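# Press a stapler fully down and release it

## Task

Push the stapler's top arm firmly until it bottoms out, hold it there briefly, then release so it springs back up. The press counts only if the stapler remains upright and where it was on the table; tipping it or shifting it out of place means failure. Nothing may end up off the table.

## Robot and tools

Robot: the upper half of a humanoid on a stand past the table's -x edge. You control only its right arm (seven joints) and right hand, which has a thumb, an index finger and a middle finger.

Scene frame (used in the state readout): z = 0 is the table top and +z is up. +x runs across the table away from the robot, and the robot's right is toward -y. The table's near edge is at x = 0.18 m. The pelvis sits 0.01 to 0.14 m above the table. The right shoulder is roughly 0.28 m above the pelvis, 0.14 m toward -y and 0.06 m toward +x. The hand point can reach at most 0.55 m from the shoulder. The body may be slightly rotated or tilted, and printed poses can be a few cm off, more at long reach.

Hand point and its axes: a point fixed to the palm, 0.06 m out from the palm face, between the two fingers at knuckle level. +y points out of the palm, +z along straightened fingers, +x across the palm from the index toward the middle finger. Flat fingers extend 0.095 m past the point along +z; the thumb tip is 0.035 m out along +y and 0.04 to 0.07 m back along -z. A wrist camera and its clamp on the index side can bump things.

execute_actions(actions, cameras): actions is a list of actions; each action is a list of 1 to 15 rows; each row is 13 numbers in [-1, 1]: dx, dy, dz, rx, ry, rz, thumb_0, thumb_1, thumb_2, middle_0, middle_1, index_0, index_1. Every row lasts one step of 1/30 s; if fewer than 15 rows are given, the last is repeated to fill 15 steps (0.5 s). The first six numbers are offsets, not poses: measured from the Hand target as it was when that action began, along the Hand target's own axes, with every row counted from that same start. Scale: 1.0 = 0.6 m for dx, dy, dz and 180 degrees for rx, ry, rz, which form one rotation vector. Sending the same offset again moves further. An empty actions list just returns the state and images. cameras: list of names (cam_head, cam_wrist); omitted, null or ["all"] gives both, [] gives none.

The seven hand numbers are absolute goal angles, scaled between each hinge's limits. thumb_0 only swivels the thumb (+60 deg at +1, -60 at -1; toward +1 a bent thumb's tip heads to the middle finger, toward -1 to the index). For the others +1 is open and -1 closed: thumb_1 (+35 to -60 deg, straight near +0.26), thumb_2 (0 to -100), each finger's _0 knuckle (0 to +90) and _1 tip link (0 to +100). A hinge ignores changes smaller than about 0.06 to 0.07 (thumb_0: 0.17) and stops about that far short. Zero is a real command, so repeat your last hand numbers to keep the hand unchanged.

move(target, speed, blend, blocking, cameras): target is one 13-number row, or a list of up to 15 rows, with offsets in the same units and axes; all rows count from the Hand target at the call's start, not from each other. speed: top path speed in m/s, 0.002 to 1.2 (default 0.25), one value or one per target; rotation is capped at twice that in rad/s. blend: corner rounding in m for lists (default 0 = stop at each). blocking=false returns after about 0.5 s while the move continues. The path ignores obstacles; faster moves lag, overshoot and hit harder, and a target set further beyond a contact pushes harder. The result adds a move: line: done (resting within 3 mm and 2 deg), off_target, moving, held or fault, plus limits (paced = pose clipped, held = steps withheld). None of these tell you about contact.

wait(seconds): 0 to 10 s, arm keeps its last command. stop(): brakes a running move (needs some distance). zoom_image(camera, region): camera cam_head or cam_wrist; region [x0, y0, x1, y1] in pixels, top-left origin, at most 504 by 504. Both images are 896x504 (cam_head fovy about 44 deg, cam_wrist about 66 deg). finished_scene(scene): ends the scene; scene is the current scene's number; irreversible.

Results: end_effector_position (m) and end_effector_quat_wxyz in the scene frame; Hand target (last commanded pose after clipping, the base for your next offsets); hand_goal and hand_position (same order and scale as the hand numbers); hand_torque_nm (positive toward -1); Joint positions, velocities ("within noise" = at rest) and torques (positive toward larger joint angle; biased and noisy, includes arm weight). MOTOR HOT appears from 90 °C; at 120 °C an OVER-TEMPERATURE FAULT drops the arm for 30 to 60 s or more.

Motion notes: each step limits commanded orientation to 32 deg from the measured one; the hand often stops short of the Hand target, and waiting won't fix it; send the remaining gap as an offset. An arm blocked by an object keeps pushing until commanded away; to end a press, command the target back past the hand point. Large wrist turns can swing the elbow. Joint ranges (rad, base to hand): shoulder pitch -2.800 to 2.670, shoulder roll -2.252 to 0.000, shoulder yaw -2.618 to 2.618, elbow -1.047 to 2.094, wrist roll -1.972 to 1.972, wrist pitch -1.614 to 1.614, wrist yaw -1.614 to 1.614. Forearm drives are weak and have play.

Avoid: fast approaches or slamming onto the stapler, pushing sideways so it slides or tips, overly hard pressing, knocking anything off the table, and holding strained or stretched poses that heat the motors. Press slowly straight down on the arm, then lift clear.

Each tool is called after "Request:" as a command line: name --argument value for each argument, lists and objects as JSON in quotes; but a table of rows of numbers goes row by row, as --pt "numbers of a row", without its own name.

## Session

Request:
execute_actions --actions '[]'

Scene clock: 0.00 s.
end_effector_position=(+0.2118, -0.1899, +0.2958) hand_goal=(+0.000, +0.263, +1.000, +1.000, +1.000, +1.000, +1.000) hand_position=(+0.000, +0.263, +1.000, +1.000, +1.000, +1.000, +1.000) hand_torque_nm=(+0.00, +0.00, +0.00, +0.00, +0.00, +0.00, +0.00) end_effector_quat_wxyz=(+0.710, -0.602, +0.178, -0.319)
Joint positions: [0.403 -0.922 -1.025 -0.576 0.135 -0.859 0.389]
Joint velocities: within noise
Joint torques (N m): no reading
Hand target: +0.2118, -0.1899, +0.2958; +0.710, -0.602, +0.178, -0.319

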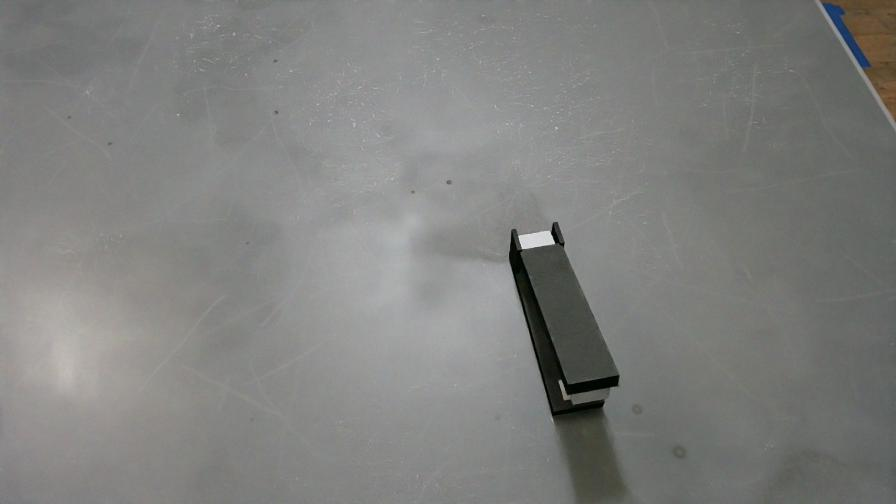

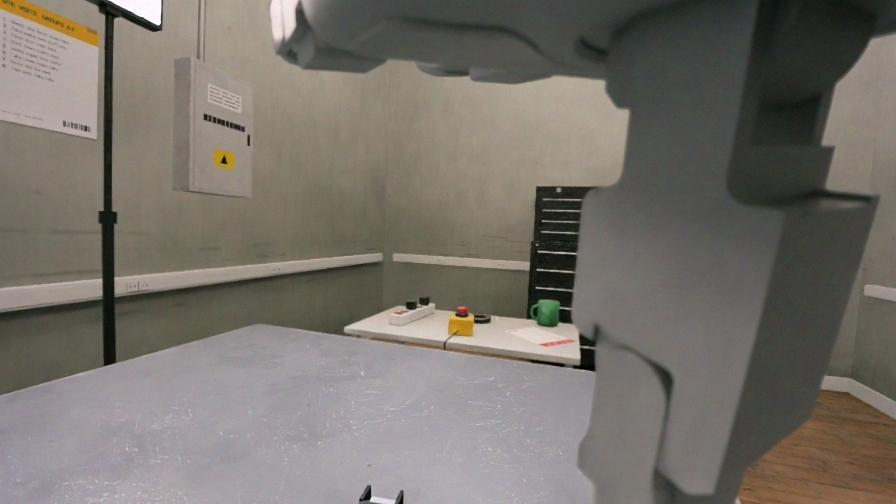

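Request:
move --target '[0.045,0.207,0.133,0,0,0,0,1,1,-1,-1,-1,-1]'

Scene clock: 7.70 s.
end_effector_position=(+0.3102, -0.1414, +0.1964) hand_goal=(+0.000, +1.000, +1.000, -1.000, -1.000, -1.000, -1.000) hand_position=(+0.000, +0.923, +1.000, -0.935, -0.935, -0.935, -0.935) hand_torque_nm=(+0.00, -0.10, +0.00, +0.08, +0.09, +0.08, +0.09) end_effector_quat_wxyz=(+0.708, -0.604, +0.179, -0.319)
Joint positions: [-0.161 -0.715 -0.272 -0.325 -0.67 -0.784 0.12]
Joint velocities: within noise
Joint torques (N m): [-3 -3 -1.2 -1.47 0.48 0.06 -1.13]
Hand target: +0.3121, -0.1399, +0.1959; +0.710, -0.602, +0.178, -0.319
Off the commanded pose: 0.002 m, 0 deg.
move: done

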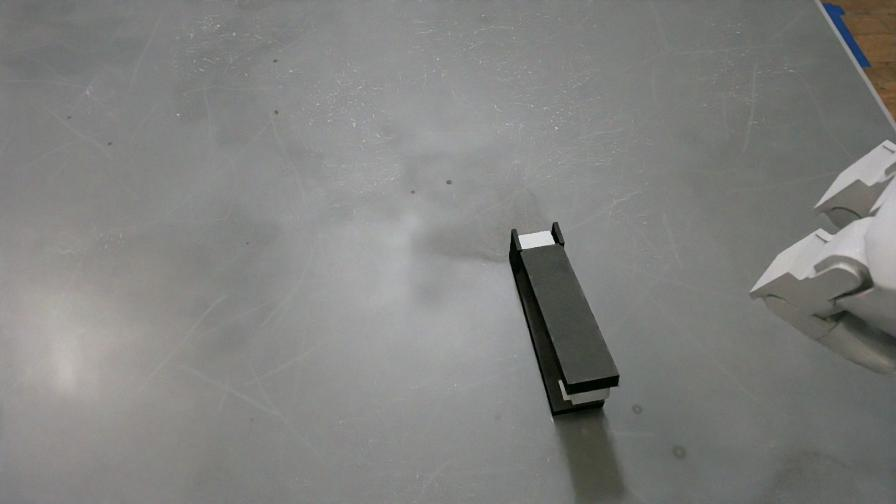

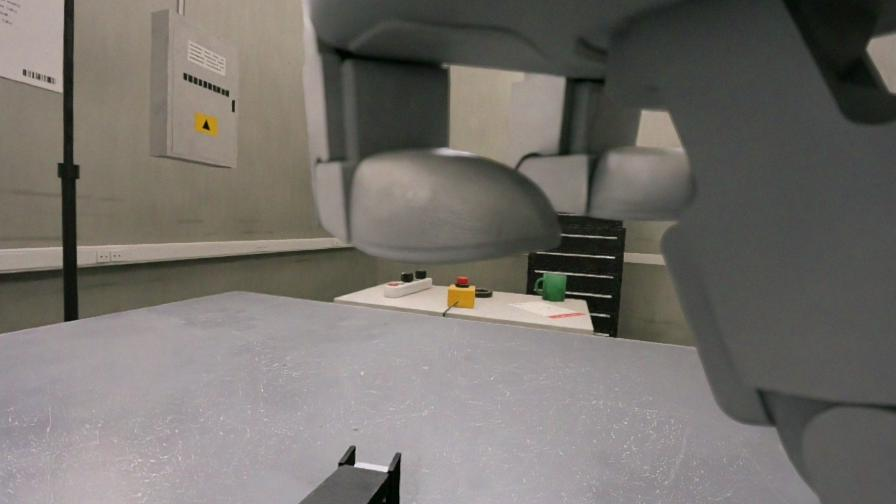

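Request:
move --target '[-0.173,0.1,0.145,0,0,0,0,1,1,-1,-1,-1,-1]'

Scene clock: 10.63 s.
end_effector_position=(+0.3032, -0.0020, +0.1427) hand_goal=(+0.000, +1.000, +1.000, -1.000, -1.000, -1.000, -1.000) hand_position=(+0.000, +0.927, +1.000, -0.936, -0.936, -0.936, -0.936) hand_torque_nm=(+0.00, -0.09, +0.00, +0.08, +0.09, +0.08, +0.09) end_effector_quat_wxyz=(+0.711, -0.602, +0.179, -0.316)
Joint positions: [-0.187 -0.159 0.227 -0.427 -1.388 -0.527 0.085]
Joint velocities: within noise
Joint torques (N m): [-2.99 0.31 -0.35 -2.8 0.33 0.28 -1.14]
Hand target: +0.3058, -0.0019, +0.1426; +0.710, -0.602, +0.178, -0.319
Off the commanded pose: 0.003 m, 0 deg.
move: done

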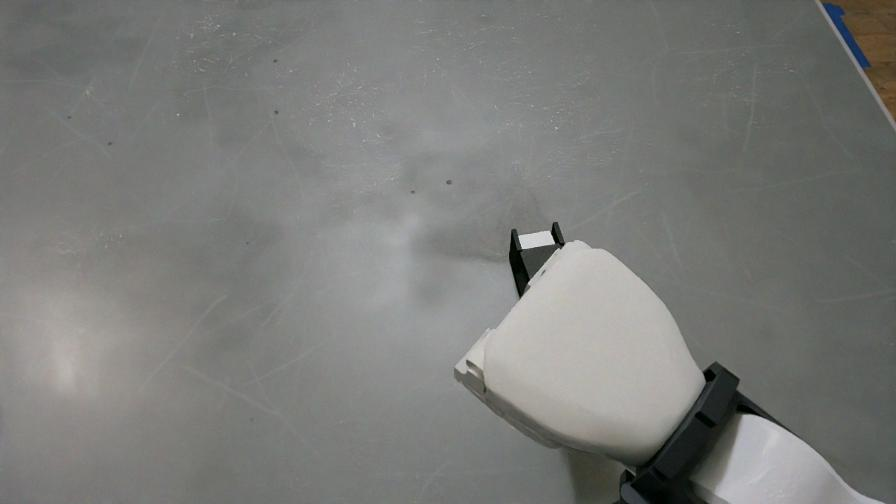

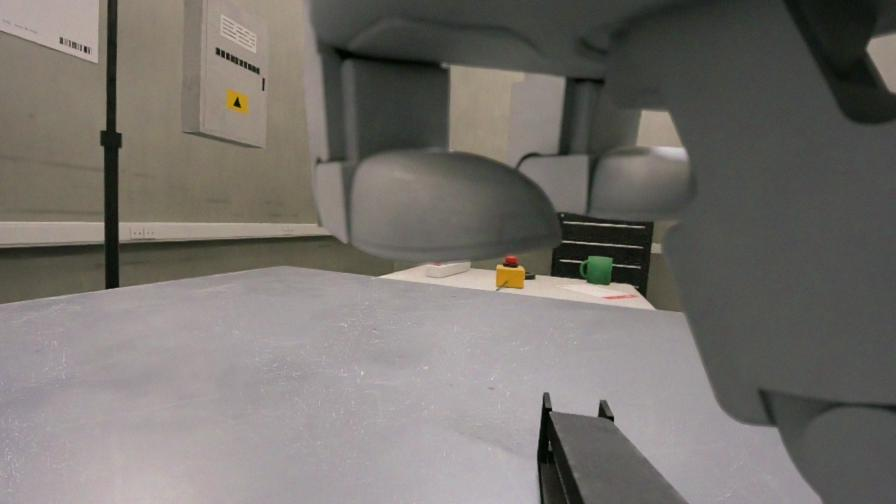

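Request:
zoom_image --camera "cam_head" --region '[440, 200, 780, 504]'

Request:
zoom_image --camera "cam_wrist" --region '[400, 100, 896, 504]'

Scaled by 1.482 from the camera's 896x504 image, which has a finer 1280x720 frame.

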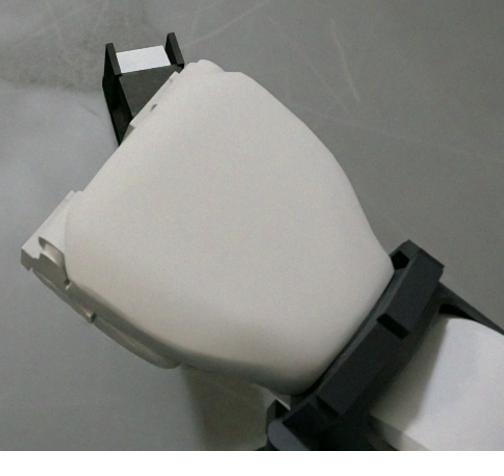

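Scaled by 1.016 from the camera's 896x504 image, which has a finer 1280x720 frame.

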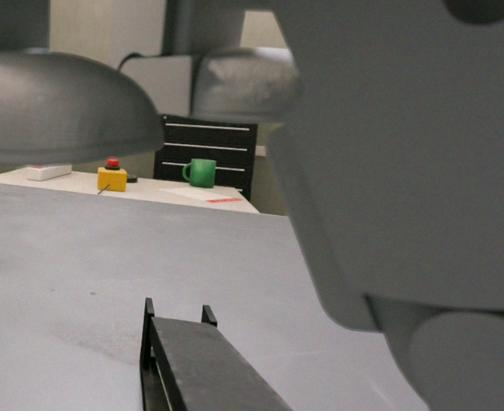

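Request:
execute_actions --actions '[[[0,0,0,0,0,0,0,1,1,1,1,1,1]],[[0,0,0,0,0,0,0,1,1,1,1,1,1]]]'

Request:
zoom_image --camera "cam_head" --region '[340, 100, 700, 420]'

Scene clock: 19.70 s.
end_effector_position=(+0.3033, -0.0020, +0.1422) hand_goal=(+0.000, +1.000, +1.000, +1.000, +1.000, +1.000, +1.000) hand_position=(+0.000, +0.927, +1.000, +0.895, +0.935, +0.895, +0.935) hand_torque_nm=(+0.00, -0.09, +0.00, -0.13, -0.09, -0.13, -0.09) end_effector_quat_wxyz=(+0.711, -0.602, +0.180, -0.316)
Joint positions: [-0.187 -0.159 0.227 -0.424 -1.388 -0.527 0.082]
Joint velocities: within noise
Joint torques (N m): [-3.04 0.35 -0.35 -3.21 0.37 0.29 -1.06]
Hand target: +0.3058, -0.0019, +0.1426; +0.710, -0.602, +0.178, -0.319
Off the commanded pose: 0.003 m, 0 deg.

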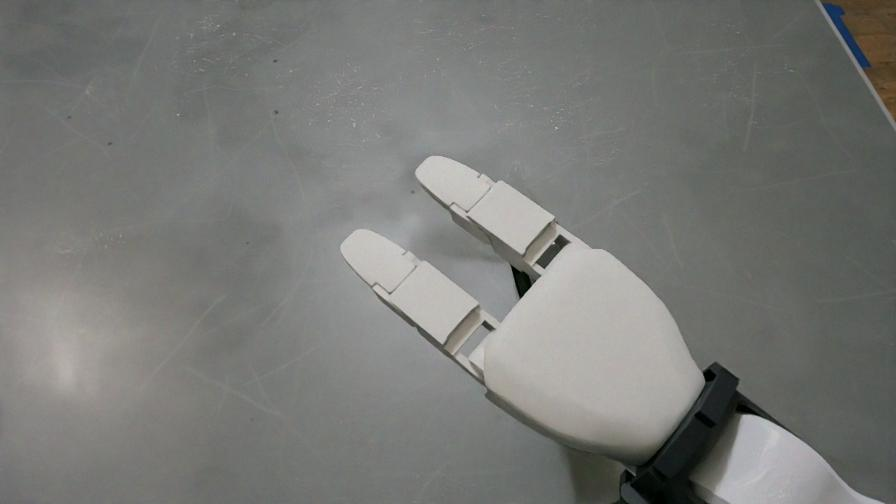

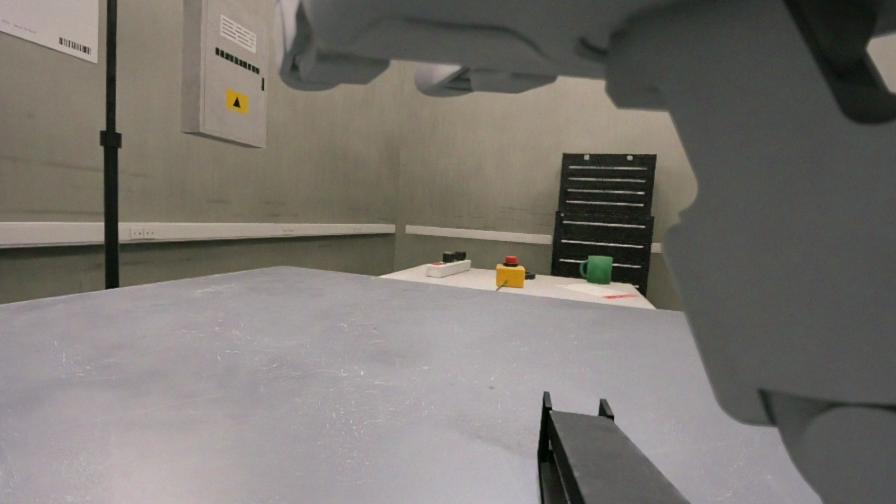

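Scaled by 1.400 from the camera's 896x504 image, which has a finer 1280x720 frame.

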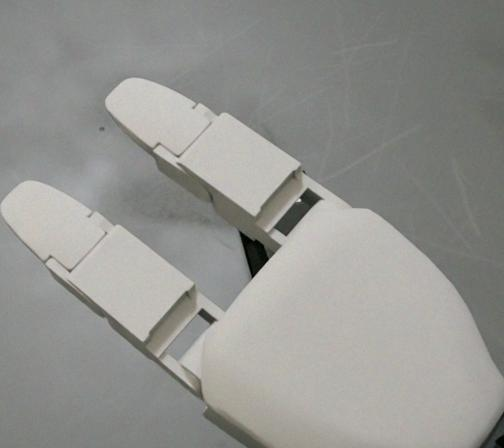

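Request:
move --target '[0.214,0.028,-0.003,-0.068,0,0.042,0,1,1,-1,-1,-1,-1]'

Request:
zoom_image --camera "cam_head" --region '[440, 150, 800, 470]'

Scene clock: 32.07 s.
end_effector_position=(+0.3987, -0.0896, +0.1365) hand_goal=(+0.000, +1.000, +1.000, -1.000, -1.000, -1.000, -1.000) hand_position=(+0.000, +0.927, +1.000, -0.932, -0.936, -0.932, -0.936) hand_torque_nm=(+0.00, -0.09, +0.00, +0.08, +0.09, +0.08, +0.09) end_effector_quat_wxyz=(+0.656, -0.665, +0.256, -0.249)
Joint positions: [-0.715 -0.465 0.008 0.299 -0.947 -0.771 0.256]
Joint velocities: within noise
Joint torques (N m): [-6.73 -2.76 -1.34 -2.26 0.91 -0.21 -1.03]
Hand target: +0.4028, -0.0878, +0.1428; +0.661, -0.661, +0.250, -0.251
Off the commanded pose: 0.008 m, 1 deg.
move: off_target

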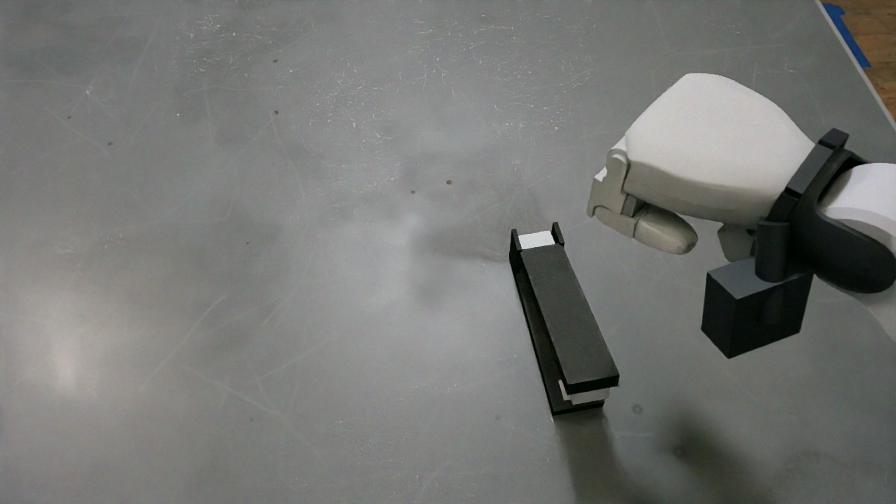

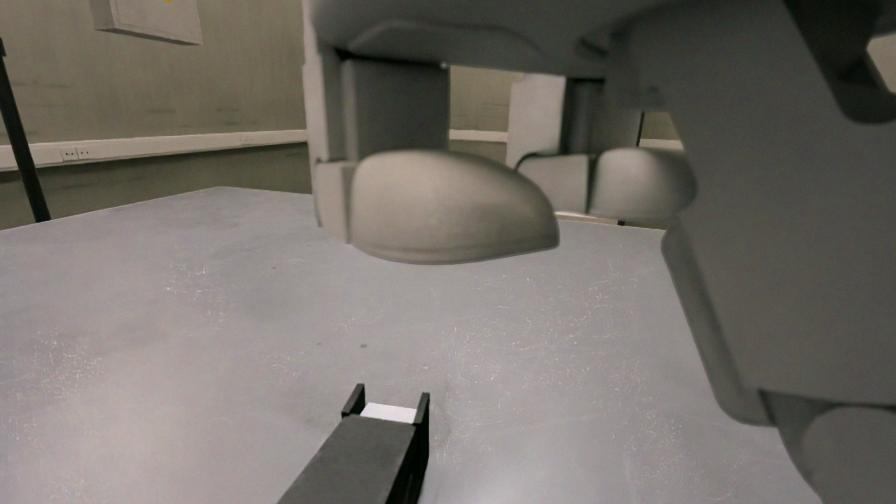

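Scaled by 1.400 from the camera's 896x504 image, which has a finer 1280x720 frame.

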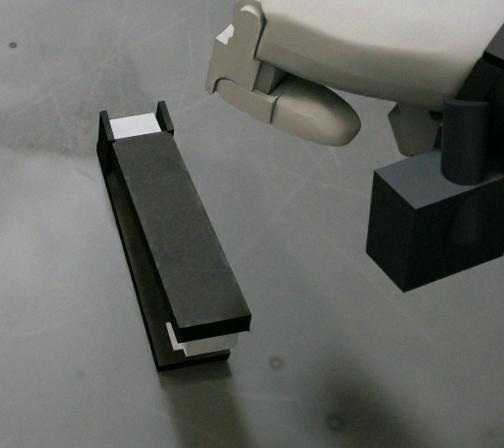

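Request:
move --target '[-0.098,0.03,-0.072,0,0,0,0,1,1,-1,-1,-1,-1]'

Request:
zoom_image --camera "cam_head" --region '[440, 150, 800, 470]'

Scene clock: 40.40 s.
end_effector_position=(+0.3319, -0.0803, +0.1263) hand_goal=(+0.000, +1.000, +1.000, -1.000, -1.000, -1.000, -1.000) hand_position=(+0.000, +0.927, +1.000, -0.932, -0.936, -0.932, -0.936) hand_torque_nm=(+0.00, -0.09, +0.00, +0.08, +0.09, +0.08, +0.09) end_effector_quat_wxyz=(+0.663, -0.661, +0.249, -0.249)
Joint positions: [-0.36 -0.435 0.001 -0.16 -0.927 -0.674 0.31]
Joint velocities: within noise
Joint torques (N m): [-2.34 -1.84 -1.24 -4.56 0.44 0.11 -0.98]
Hand target: +0.3301, -0.0811, +0.1248; +0.661, -0.661, +0.250, -0.251
Off the commanded pose: 0.003 m, 0 deg.
move: done

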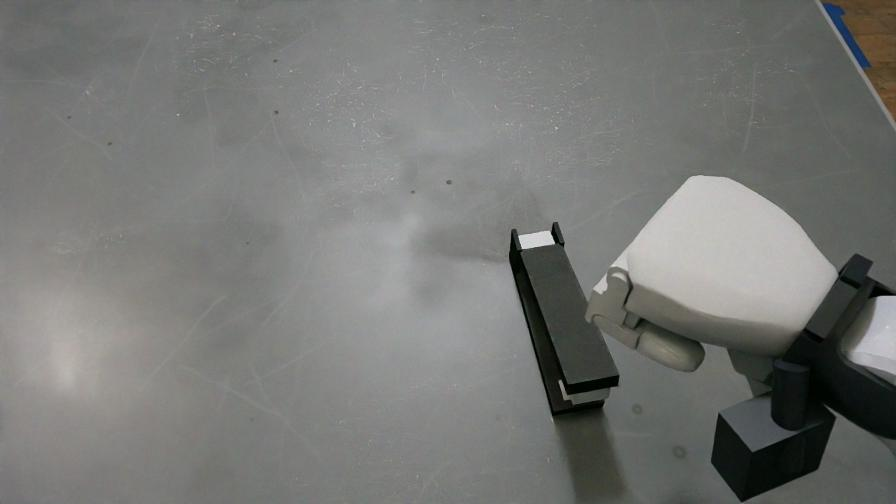

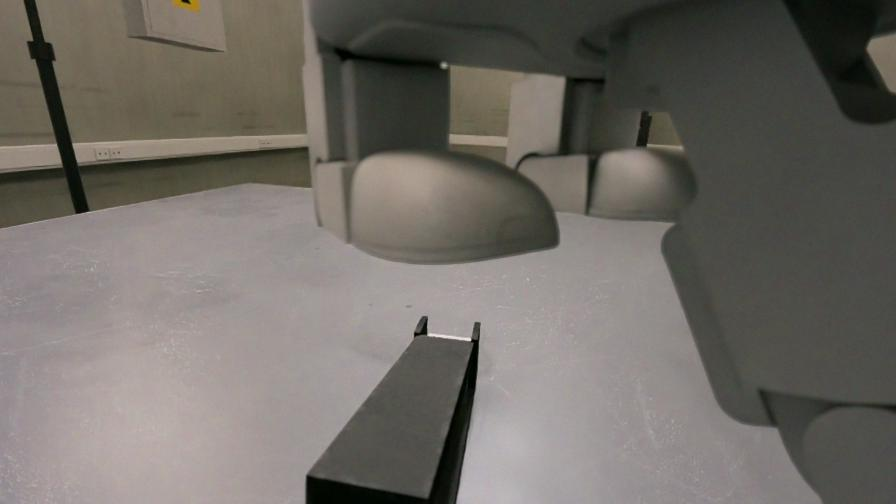

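Scaled by 1.400 from the camera's 896x504 image, which has a finer 1280x720 frame.

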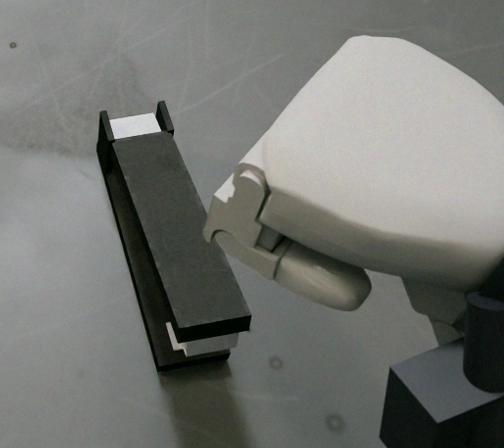

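Request:
move --target '[0,-0.15,0,0,0,0,0,1,1,-1,-1,-1,-1]' --cameras '["cam_head"]'

Request:
move --target '[-0.0869,0,0.101,0,0,0,0,1,1,-1,-1,-1,-1]' --cameras '["cam_head"]'

Request:
move --target '[0,0.15,0,0,0,0,0,1,1,-1,-1,-1,-1]' --cameras '["cam_head"]'

Scene clock: 44.47 s.
end_effector_position=(+0.3295, -0.0806, +0.2109) hand_goal=(+0.000, +1.000, +1.000, -1.000, -1.000, -1.000, -1.000) hand_position=(+0.000, +0.927, +1.000, -0.932, -0.936, -0.932, -0.936) hand_torque_nm=(+0.00, -0.09, +0.00, +0.08, +0.09, +0.08, +0.09) end_effector_quat_wxyz=(+0.660, -0.662, +0.254, -0.248)
Joint positions: [-0.525 -0.479 -0.076 -0.447 -0.625 -0.401 0.763]
Joint velocities: within noise
Joint torques (N m): [-4.36 -2.64 -1.49 -3.17 0.69 0.03 -0.67]
Hand target: +0.3300, -0.0811, +0.2148; +0.661, -0.661, +0.250, -0.251
Off the commanded pose: 0.004 m, 1 deg.
move: off_target
Images, in order (width x height): cam_head 896x504.

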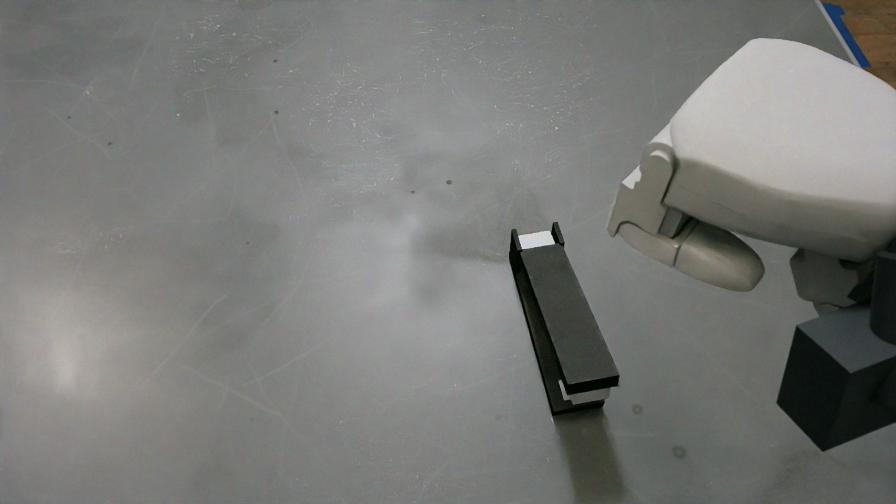

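Scene clock: 45.37 s.
end_effector_position=(+0.3291, -0.0023, +0.2134) hand_goal=(+0.000, +1.000, +1.000, -1.000, -1.000, -1.000, -1.000) hand_position=(+0.000, +0.927, +1.000, -0.933, -0.936, -0.933, -0.936) hand_torque_nm=(+0.00, -0.09, +0.00, +0.08, +0.09, +0.08, +0.09) end_effector_quat_wxyz=(+0.663, -0.660, +0.252, -0.249)
Joint positions: [-0.645 -0.223 0.223 -0.501 -0.967 -0.168 0.792]
Joint velocities: within noise
Joint torques (N m): [-5.21 -0.2 -0.63 -2.04 0.11 0.07 -0.73]
Hand target: +0.3312, -0.0012, +0.2147; +0.661, -0.661, +0.250, -0.251
Off the commanded pose: 0.003 m, 0 deg.
move: done
Images, in order (width x height): cam_head 896x504.

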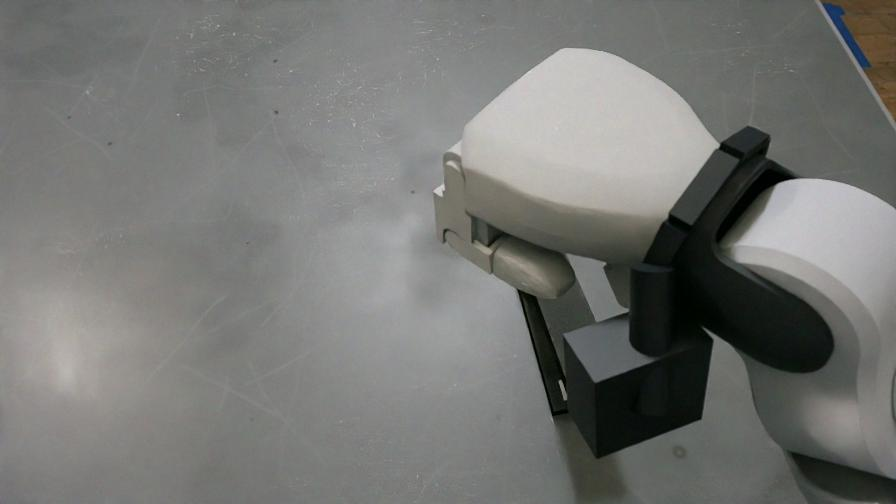

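Scene clock: 46.33 s.
end_effector_position=(+0.3320, -0.0011, +0.1289) hand_goal=(+0.000, +1.000, +1.000, -1.000, -1.000, -1.000, -1.000) hand_position=(+0.000, +0.927, +1.000, -0.933, -0.937, -0.933, -0.937) hand_torque_nm=(+0.00, -0.09, +0.00, +0.08, +0.09, +0.08, +0.09) end_effector_quat_wxyz=(+0.665, -0.657, +0.250, -0.253)
Joint positions: [-0.441 -0.249 0.304 -0.241 -1.143 -0.351 0.336]
Joint velocities: within noise
Joint torques (N m): [-3.38 -0.36 -0.5 -2.7 0.24 -0.16 -1.12]
Hand target: +0.3313, -0.0012, +0.1247; +0.661, -0.661, +0.250, -0.251
Off the commanded pose: 0.004 m, 1 deg.
move: off_target
Images, in order (width x height): cam_head 896x504.

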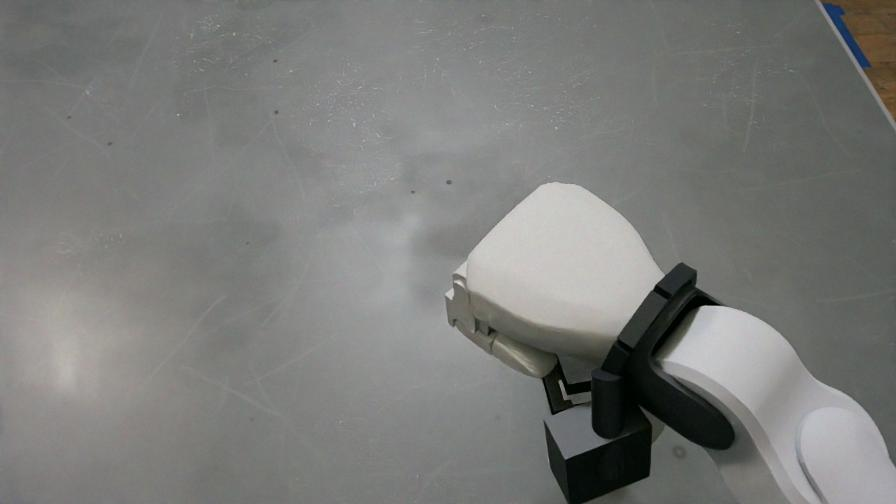

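Request:
move --target '[0.085,0.02,-0.0845,0,0,0,0,1,1,-1,-1,-1,-1]'

Request:
zoom_image --camera "cam_head" --region '[440, 150, 800, 470]'

Scene clock: 54.57 s.
end_effector_position=(+0.3380, -0.0710, +0.1172) hand_goal=(+0.000, +1.000, +1.000, -1.000, -1.000, -1.000, -1.000) hand_position=(+0.000, +0.927, +1.000, -0.933, -0.937, -0.933, -0.937) hand_torque_nm=(+0.00, -0.09, +0.00, +0.08, +0.09, +0.08, +0.09) end_effector_quat_wxyz=(+0.662, -0.662, +0.242, -0.256)
Joint positions: [-0.388 -0.502 0.145 -0.13 -0.969 -0.564 0.18]
Joint velocities: within noise
Joint torques (N m): [-2.57 -2.18 -1.45 -2.27 0.88 -0.17 -1.1]
Hand target: +0.3358, -0.0730, +0.1128; +0.661, -0.661, +0.250, -0.251
Off the commanded pose: 0.005 m, 1 deg.
move: off_target

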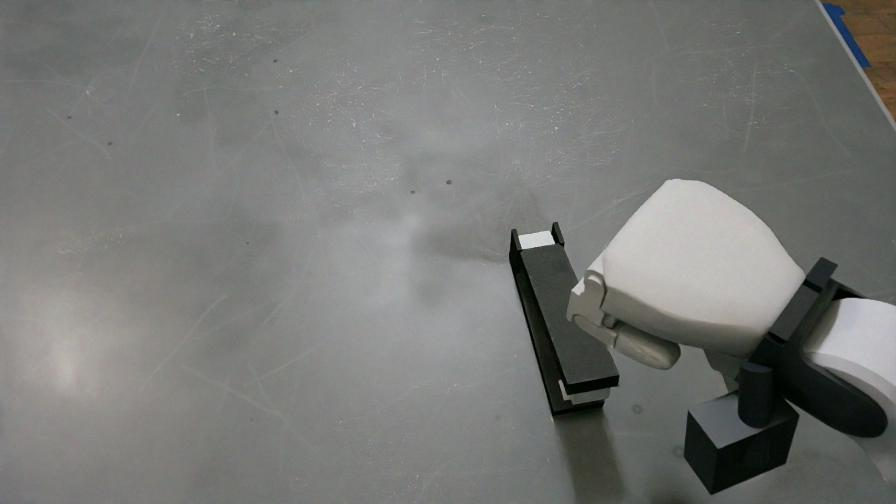

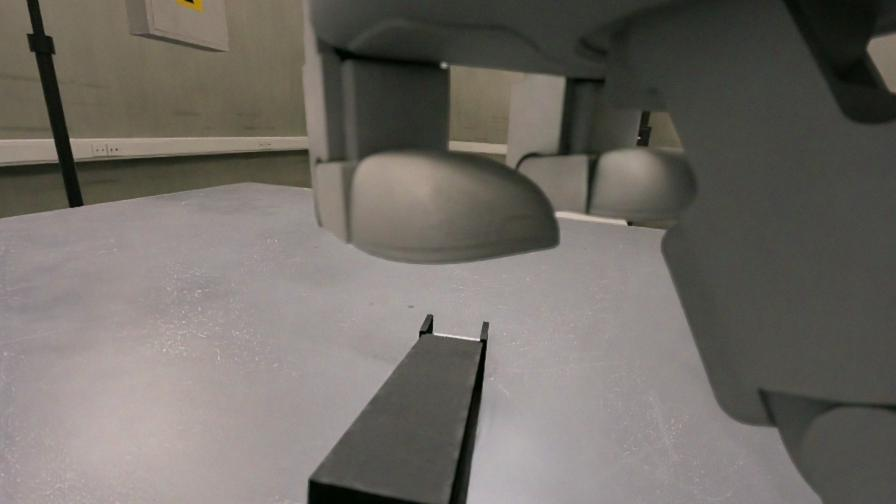

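Scaled by 1.400 from the camera's 896x504 image, which has a finer 1280x720 frame.

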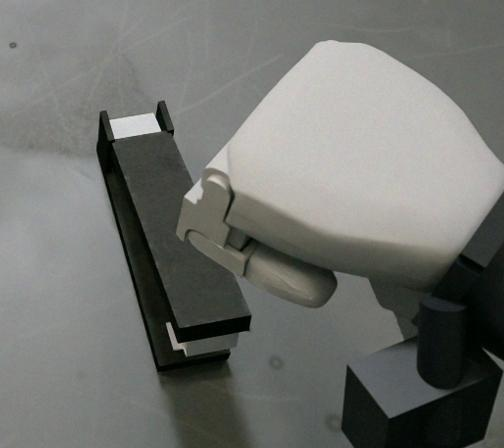

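Request:
move --target '[0,0.067,0,0,0,0,0,1,1,-1,-1,-1,-1]' --speed 0.1

Request:
zoom_image --camera "cam_head" --region '[440, 200, 740, 470]'

Scene clock: 56.73 s.
end_effector_position=(+0.3381, -0.0738, +0.0772) hand_goal=(+0.000, +1.000, +1.000, -1.000, -1.000, -1.000, -1.000) hand_position=(+0.000, +0.927, +1.000, -0.933, -0.937, -0.933, -0.937) hand_torque_nm=(+0.00, -0.09, +0.00, +0.08, +0.09, +0.08, +0.09) end_effector_quat_wxyz=(+0.663, -0.659, +0.247, -0.255)
Joint positions: [-0.376 -0.492 0.205 0.056 -1.102 -0.603 -0.055]
Joint velocities: within noise
Joint torques (N m): [-3.06 -1.69 -0.94 -2.37 0.44 -0.04 -1.12]
Hand target: +0.3359, -0.0730, +0.0726; +0.661, -0.661, +0.250, -0.251
Off the commanded pose: 0.005 m, 1 deg.
move: off_target

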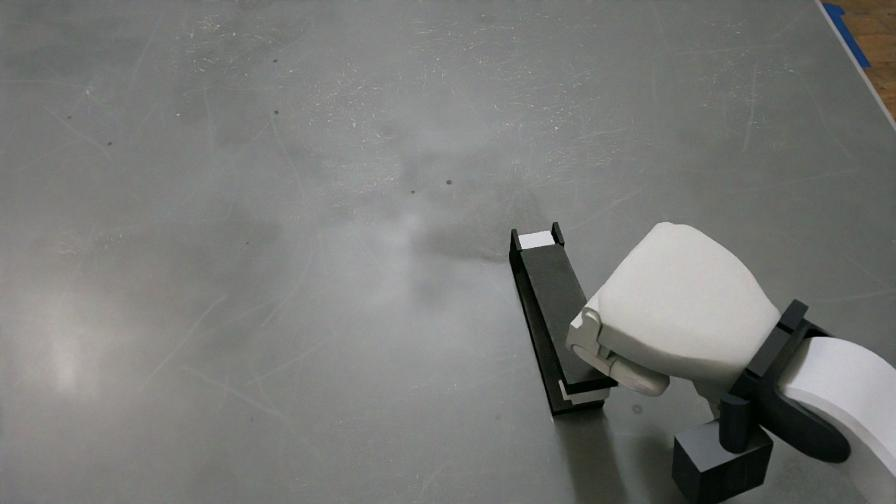

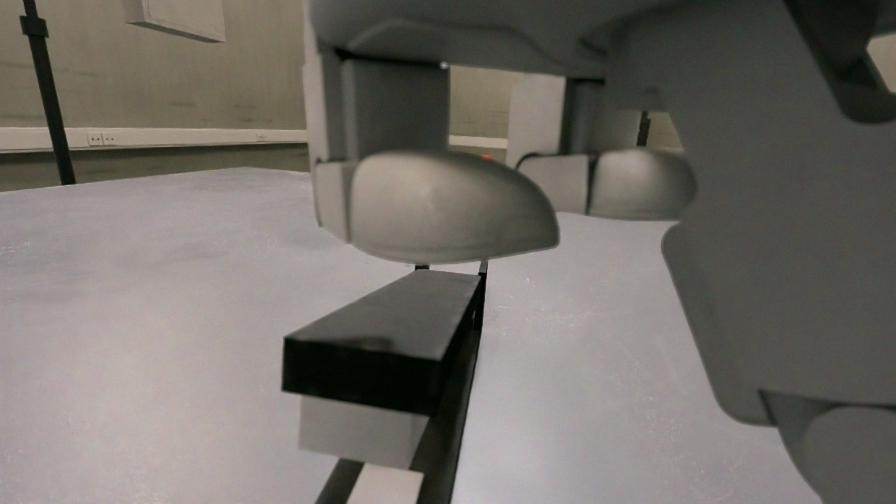

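Scaled by 1.680 from the camera's 896x504 image, which has a finer 1280x720 frame.

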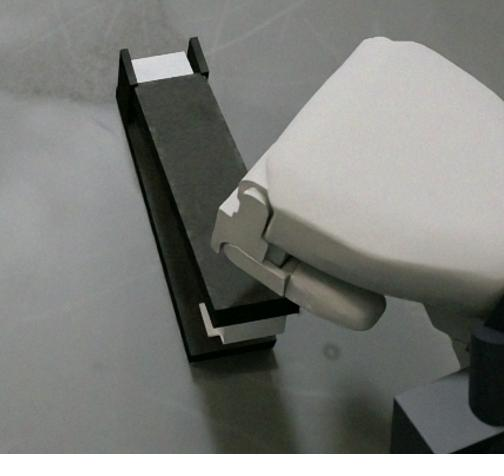

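Request:
move --target '[-0.0085,0.02,0.0085,0,0,0,0,1,1,-1,-1,-1,-1]' --speed 0.1

Request:
zoom_image --camera "cam_head" --region '[440, 200, 740, 470]'

Scene clock: 59.17 s.
end_effector_position=(+0.3357, -0.0674, +0.0632) hand_goal=(+0.000, +1.000, +1.000, -1.000, -1.000, -1.000, -1.000) hand_position=(+0.000, +0.927, +1.000, -0.933, -0.937, -0.933, -0.937) hand_torque_nm=(+0.00, -0.09, +0.00, +0.08, +0.09, +0.08, +0.09) end_effector_quat_wxyz=(+0.662, -0.660, +0.249, -0.252)
Joint positions: [-0.376 -0.465 0.239 0.106 -1.158 -0.59 -0.113]
Joint velocities: within noise
Joint torques (N m): [-3.54 -1.33 -0.89 -2.4 0.4 0.13 -1.13]
Hand target: +0.3355, -0.0658, +0.0606; +0.661, -0.661, +0.250, -0.251
Off the commanded pose: 0.003 m, 0 deg.
move: done

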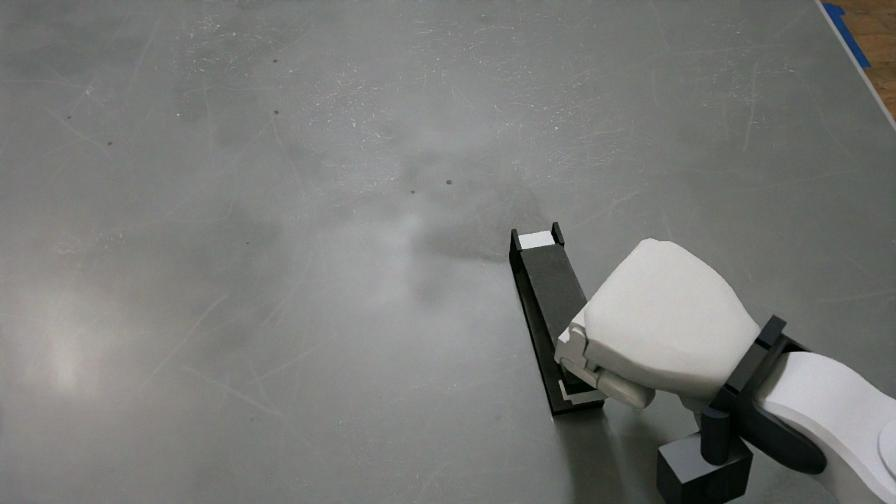

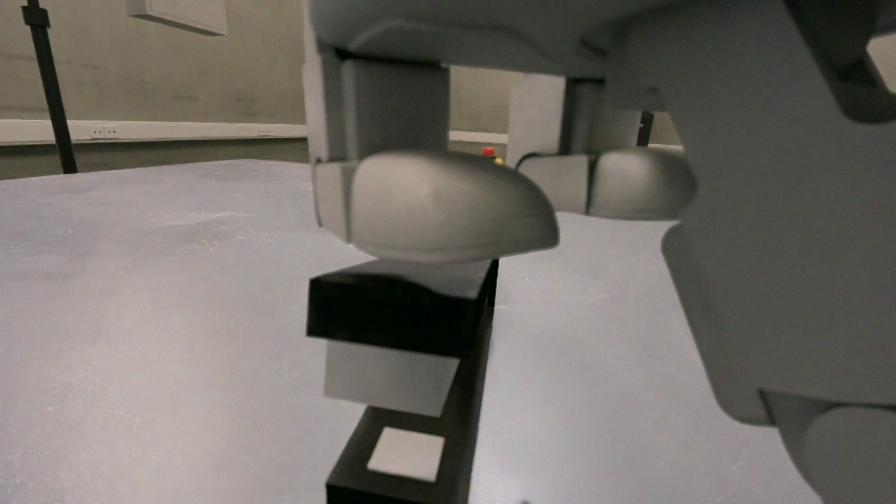

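Scaled by 1.680 from the camera's 896x504 image, which has a finer 1280x720 frame.

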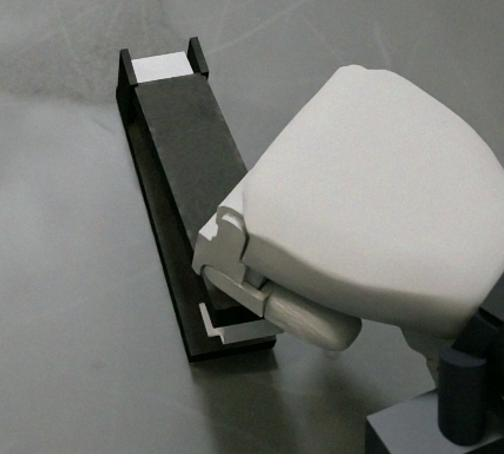

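Request:
move --target '[0,0.03,0.01,0,0,0,0,1,1,-1,-1,-1,-1]' --speed 0.1

Request:
zoom_image --camera "cam_head" --region '[440, 200, 740, 470]'

Scene clock: 61.57 s.
end_effector_position=(+0.3411, -0.0619, +0.0491) hand_goal=(+0.000, +1.000, +1.000, -1.000, -1.000, -1.000, -1.000) hand_position=(+0.000, +0.927, +1.000, -0.933, -0.937, -0.951, -0.947) hand_torque_nm=(+0.00, -0.09, +0.00, +0.08, +0.09, +0.06, +0.07) end_effector_quat_wxyz=(+0.669, -0.652, +0.249, -0.255)
Joint positions: [-0.412 -0.434 0.273 0.222 -1.222 -0.585 -0.229]
Joint velocities: within noise
Joint torques (N m): [-3.8 -1.37 -0.61 -1.62 0.2 0.1 -0.63]
Hand target: +0.3395, -0.0613, +0.0426; +0.661, -0.661, +0.250, -0.251
Off the commanded pose: 0.007 m, 1 deg.
move: off_target

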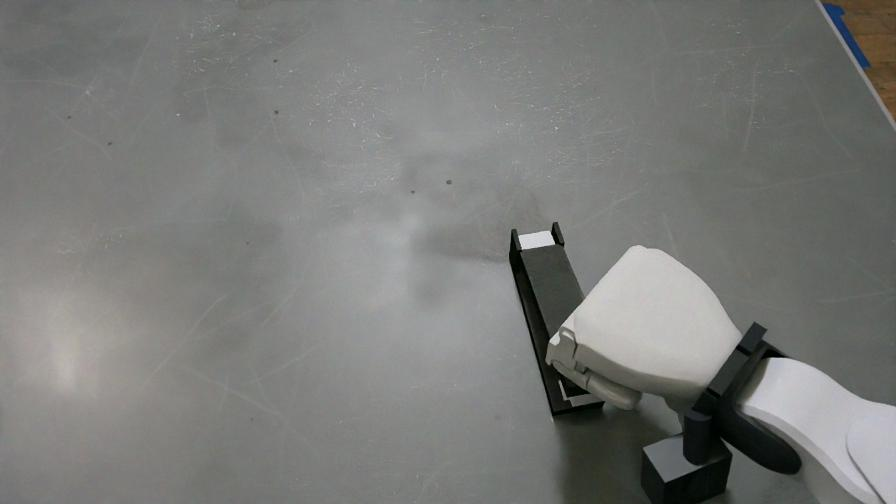

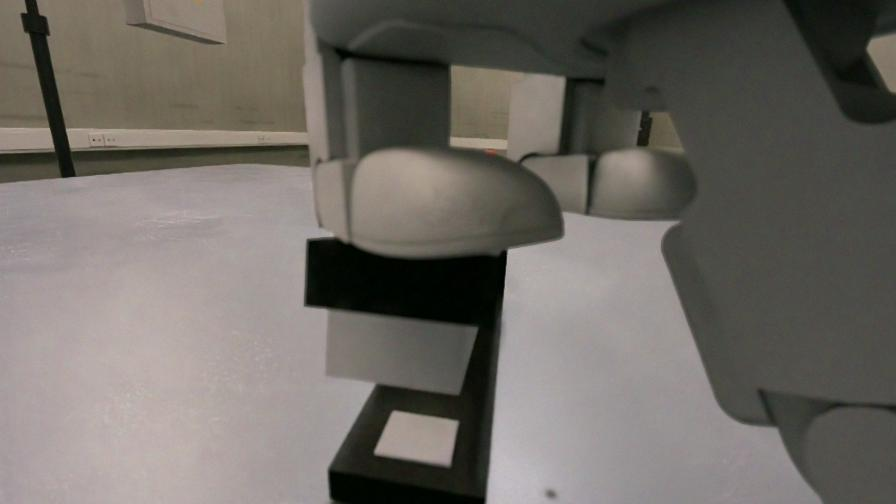

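Scaled by 1.680 from the camera's 896x504 image, which has a finer 1280x720 frame.

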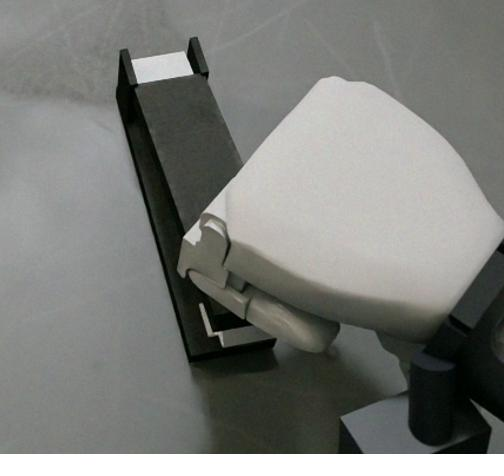

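Request:
move --target '[0,0.035,0,0,0,0,0,1,1,-1,-1,-1,-1]' --speed 0.1

Request:
zoom_image --camera "cam_head" --region '[440, 200, 740, 470]'

Scene clock: 64.03 s.
end_effector_position=(+0.3475, -0.0582, +0.0385) hand_goal=(+0.000, +1.000, +1.000, -1.000, -1.000, -1.000, -1.000) hand_position=(+0.000, +0.927, +1.000, -0.933, -0.937, -0.976, -0.960) hand_torque_nm=(+0.00, -0.09, +0.00, +0.08, +0.09, +0.03, +0.06) end_effector_quat_wxyz=(+0.681, -0.640, +0.241, -0.262)
Joint positions: [-0.455 -0.42 0.316 0.346 -1.277 -0.576 -0.375]
Joint velocities: within noise
Joint torques (N m): [-2.84 -1.6 -0.18 -0.62 -0.03 0.17 0]
Hand target: +0.3395, -0.0613, +0.0216; +0.661, -0.661, +0.250, -0.251
Off the commanded pose: 0.019 m, 4 deg.
move: off_target

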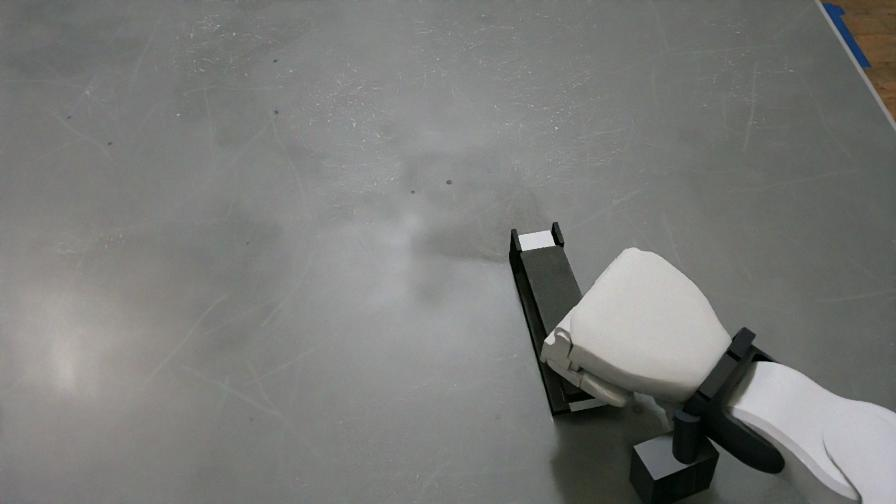

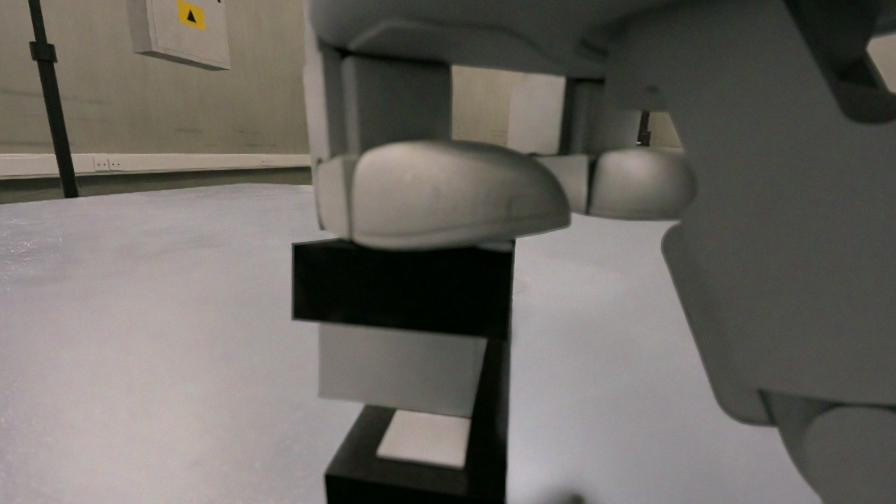

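Scaled by 1.680 from the camera's 896x504 image, which has a finer 1280x720 frame.

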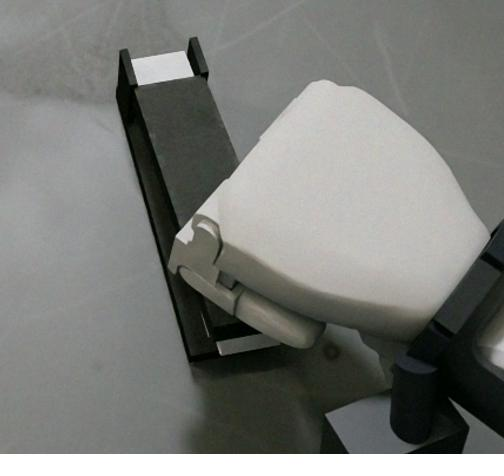

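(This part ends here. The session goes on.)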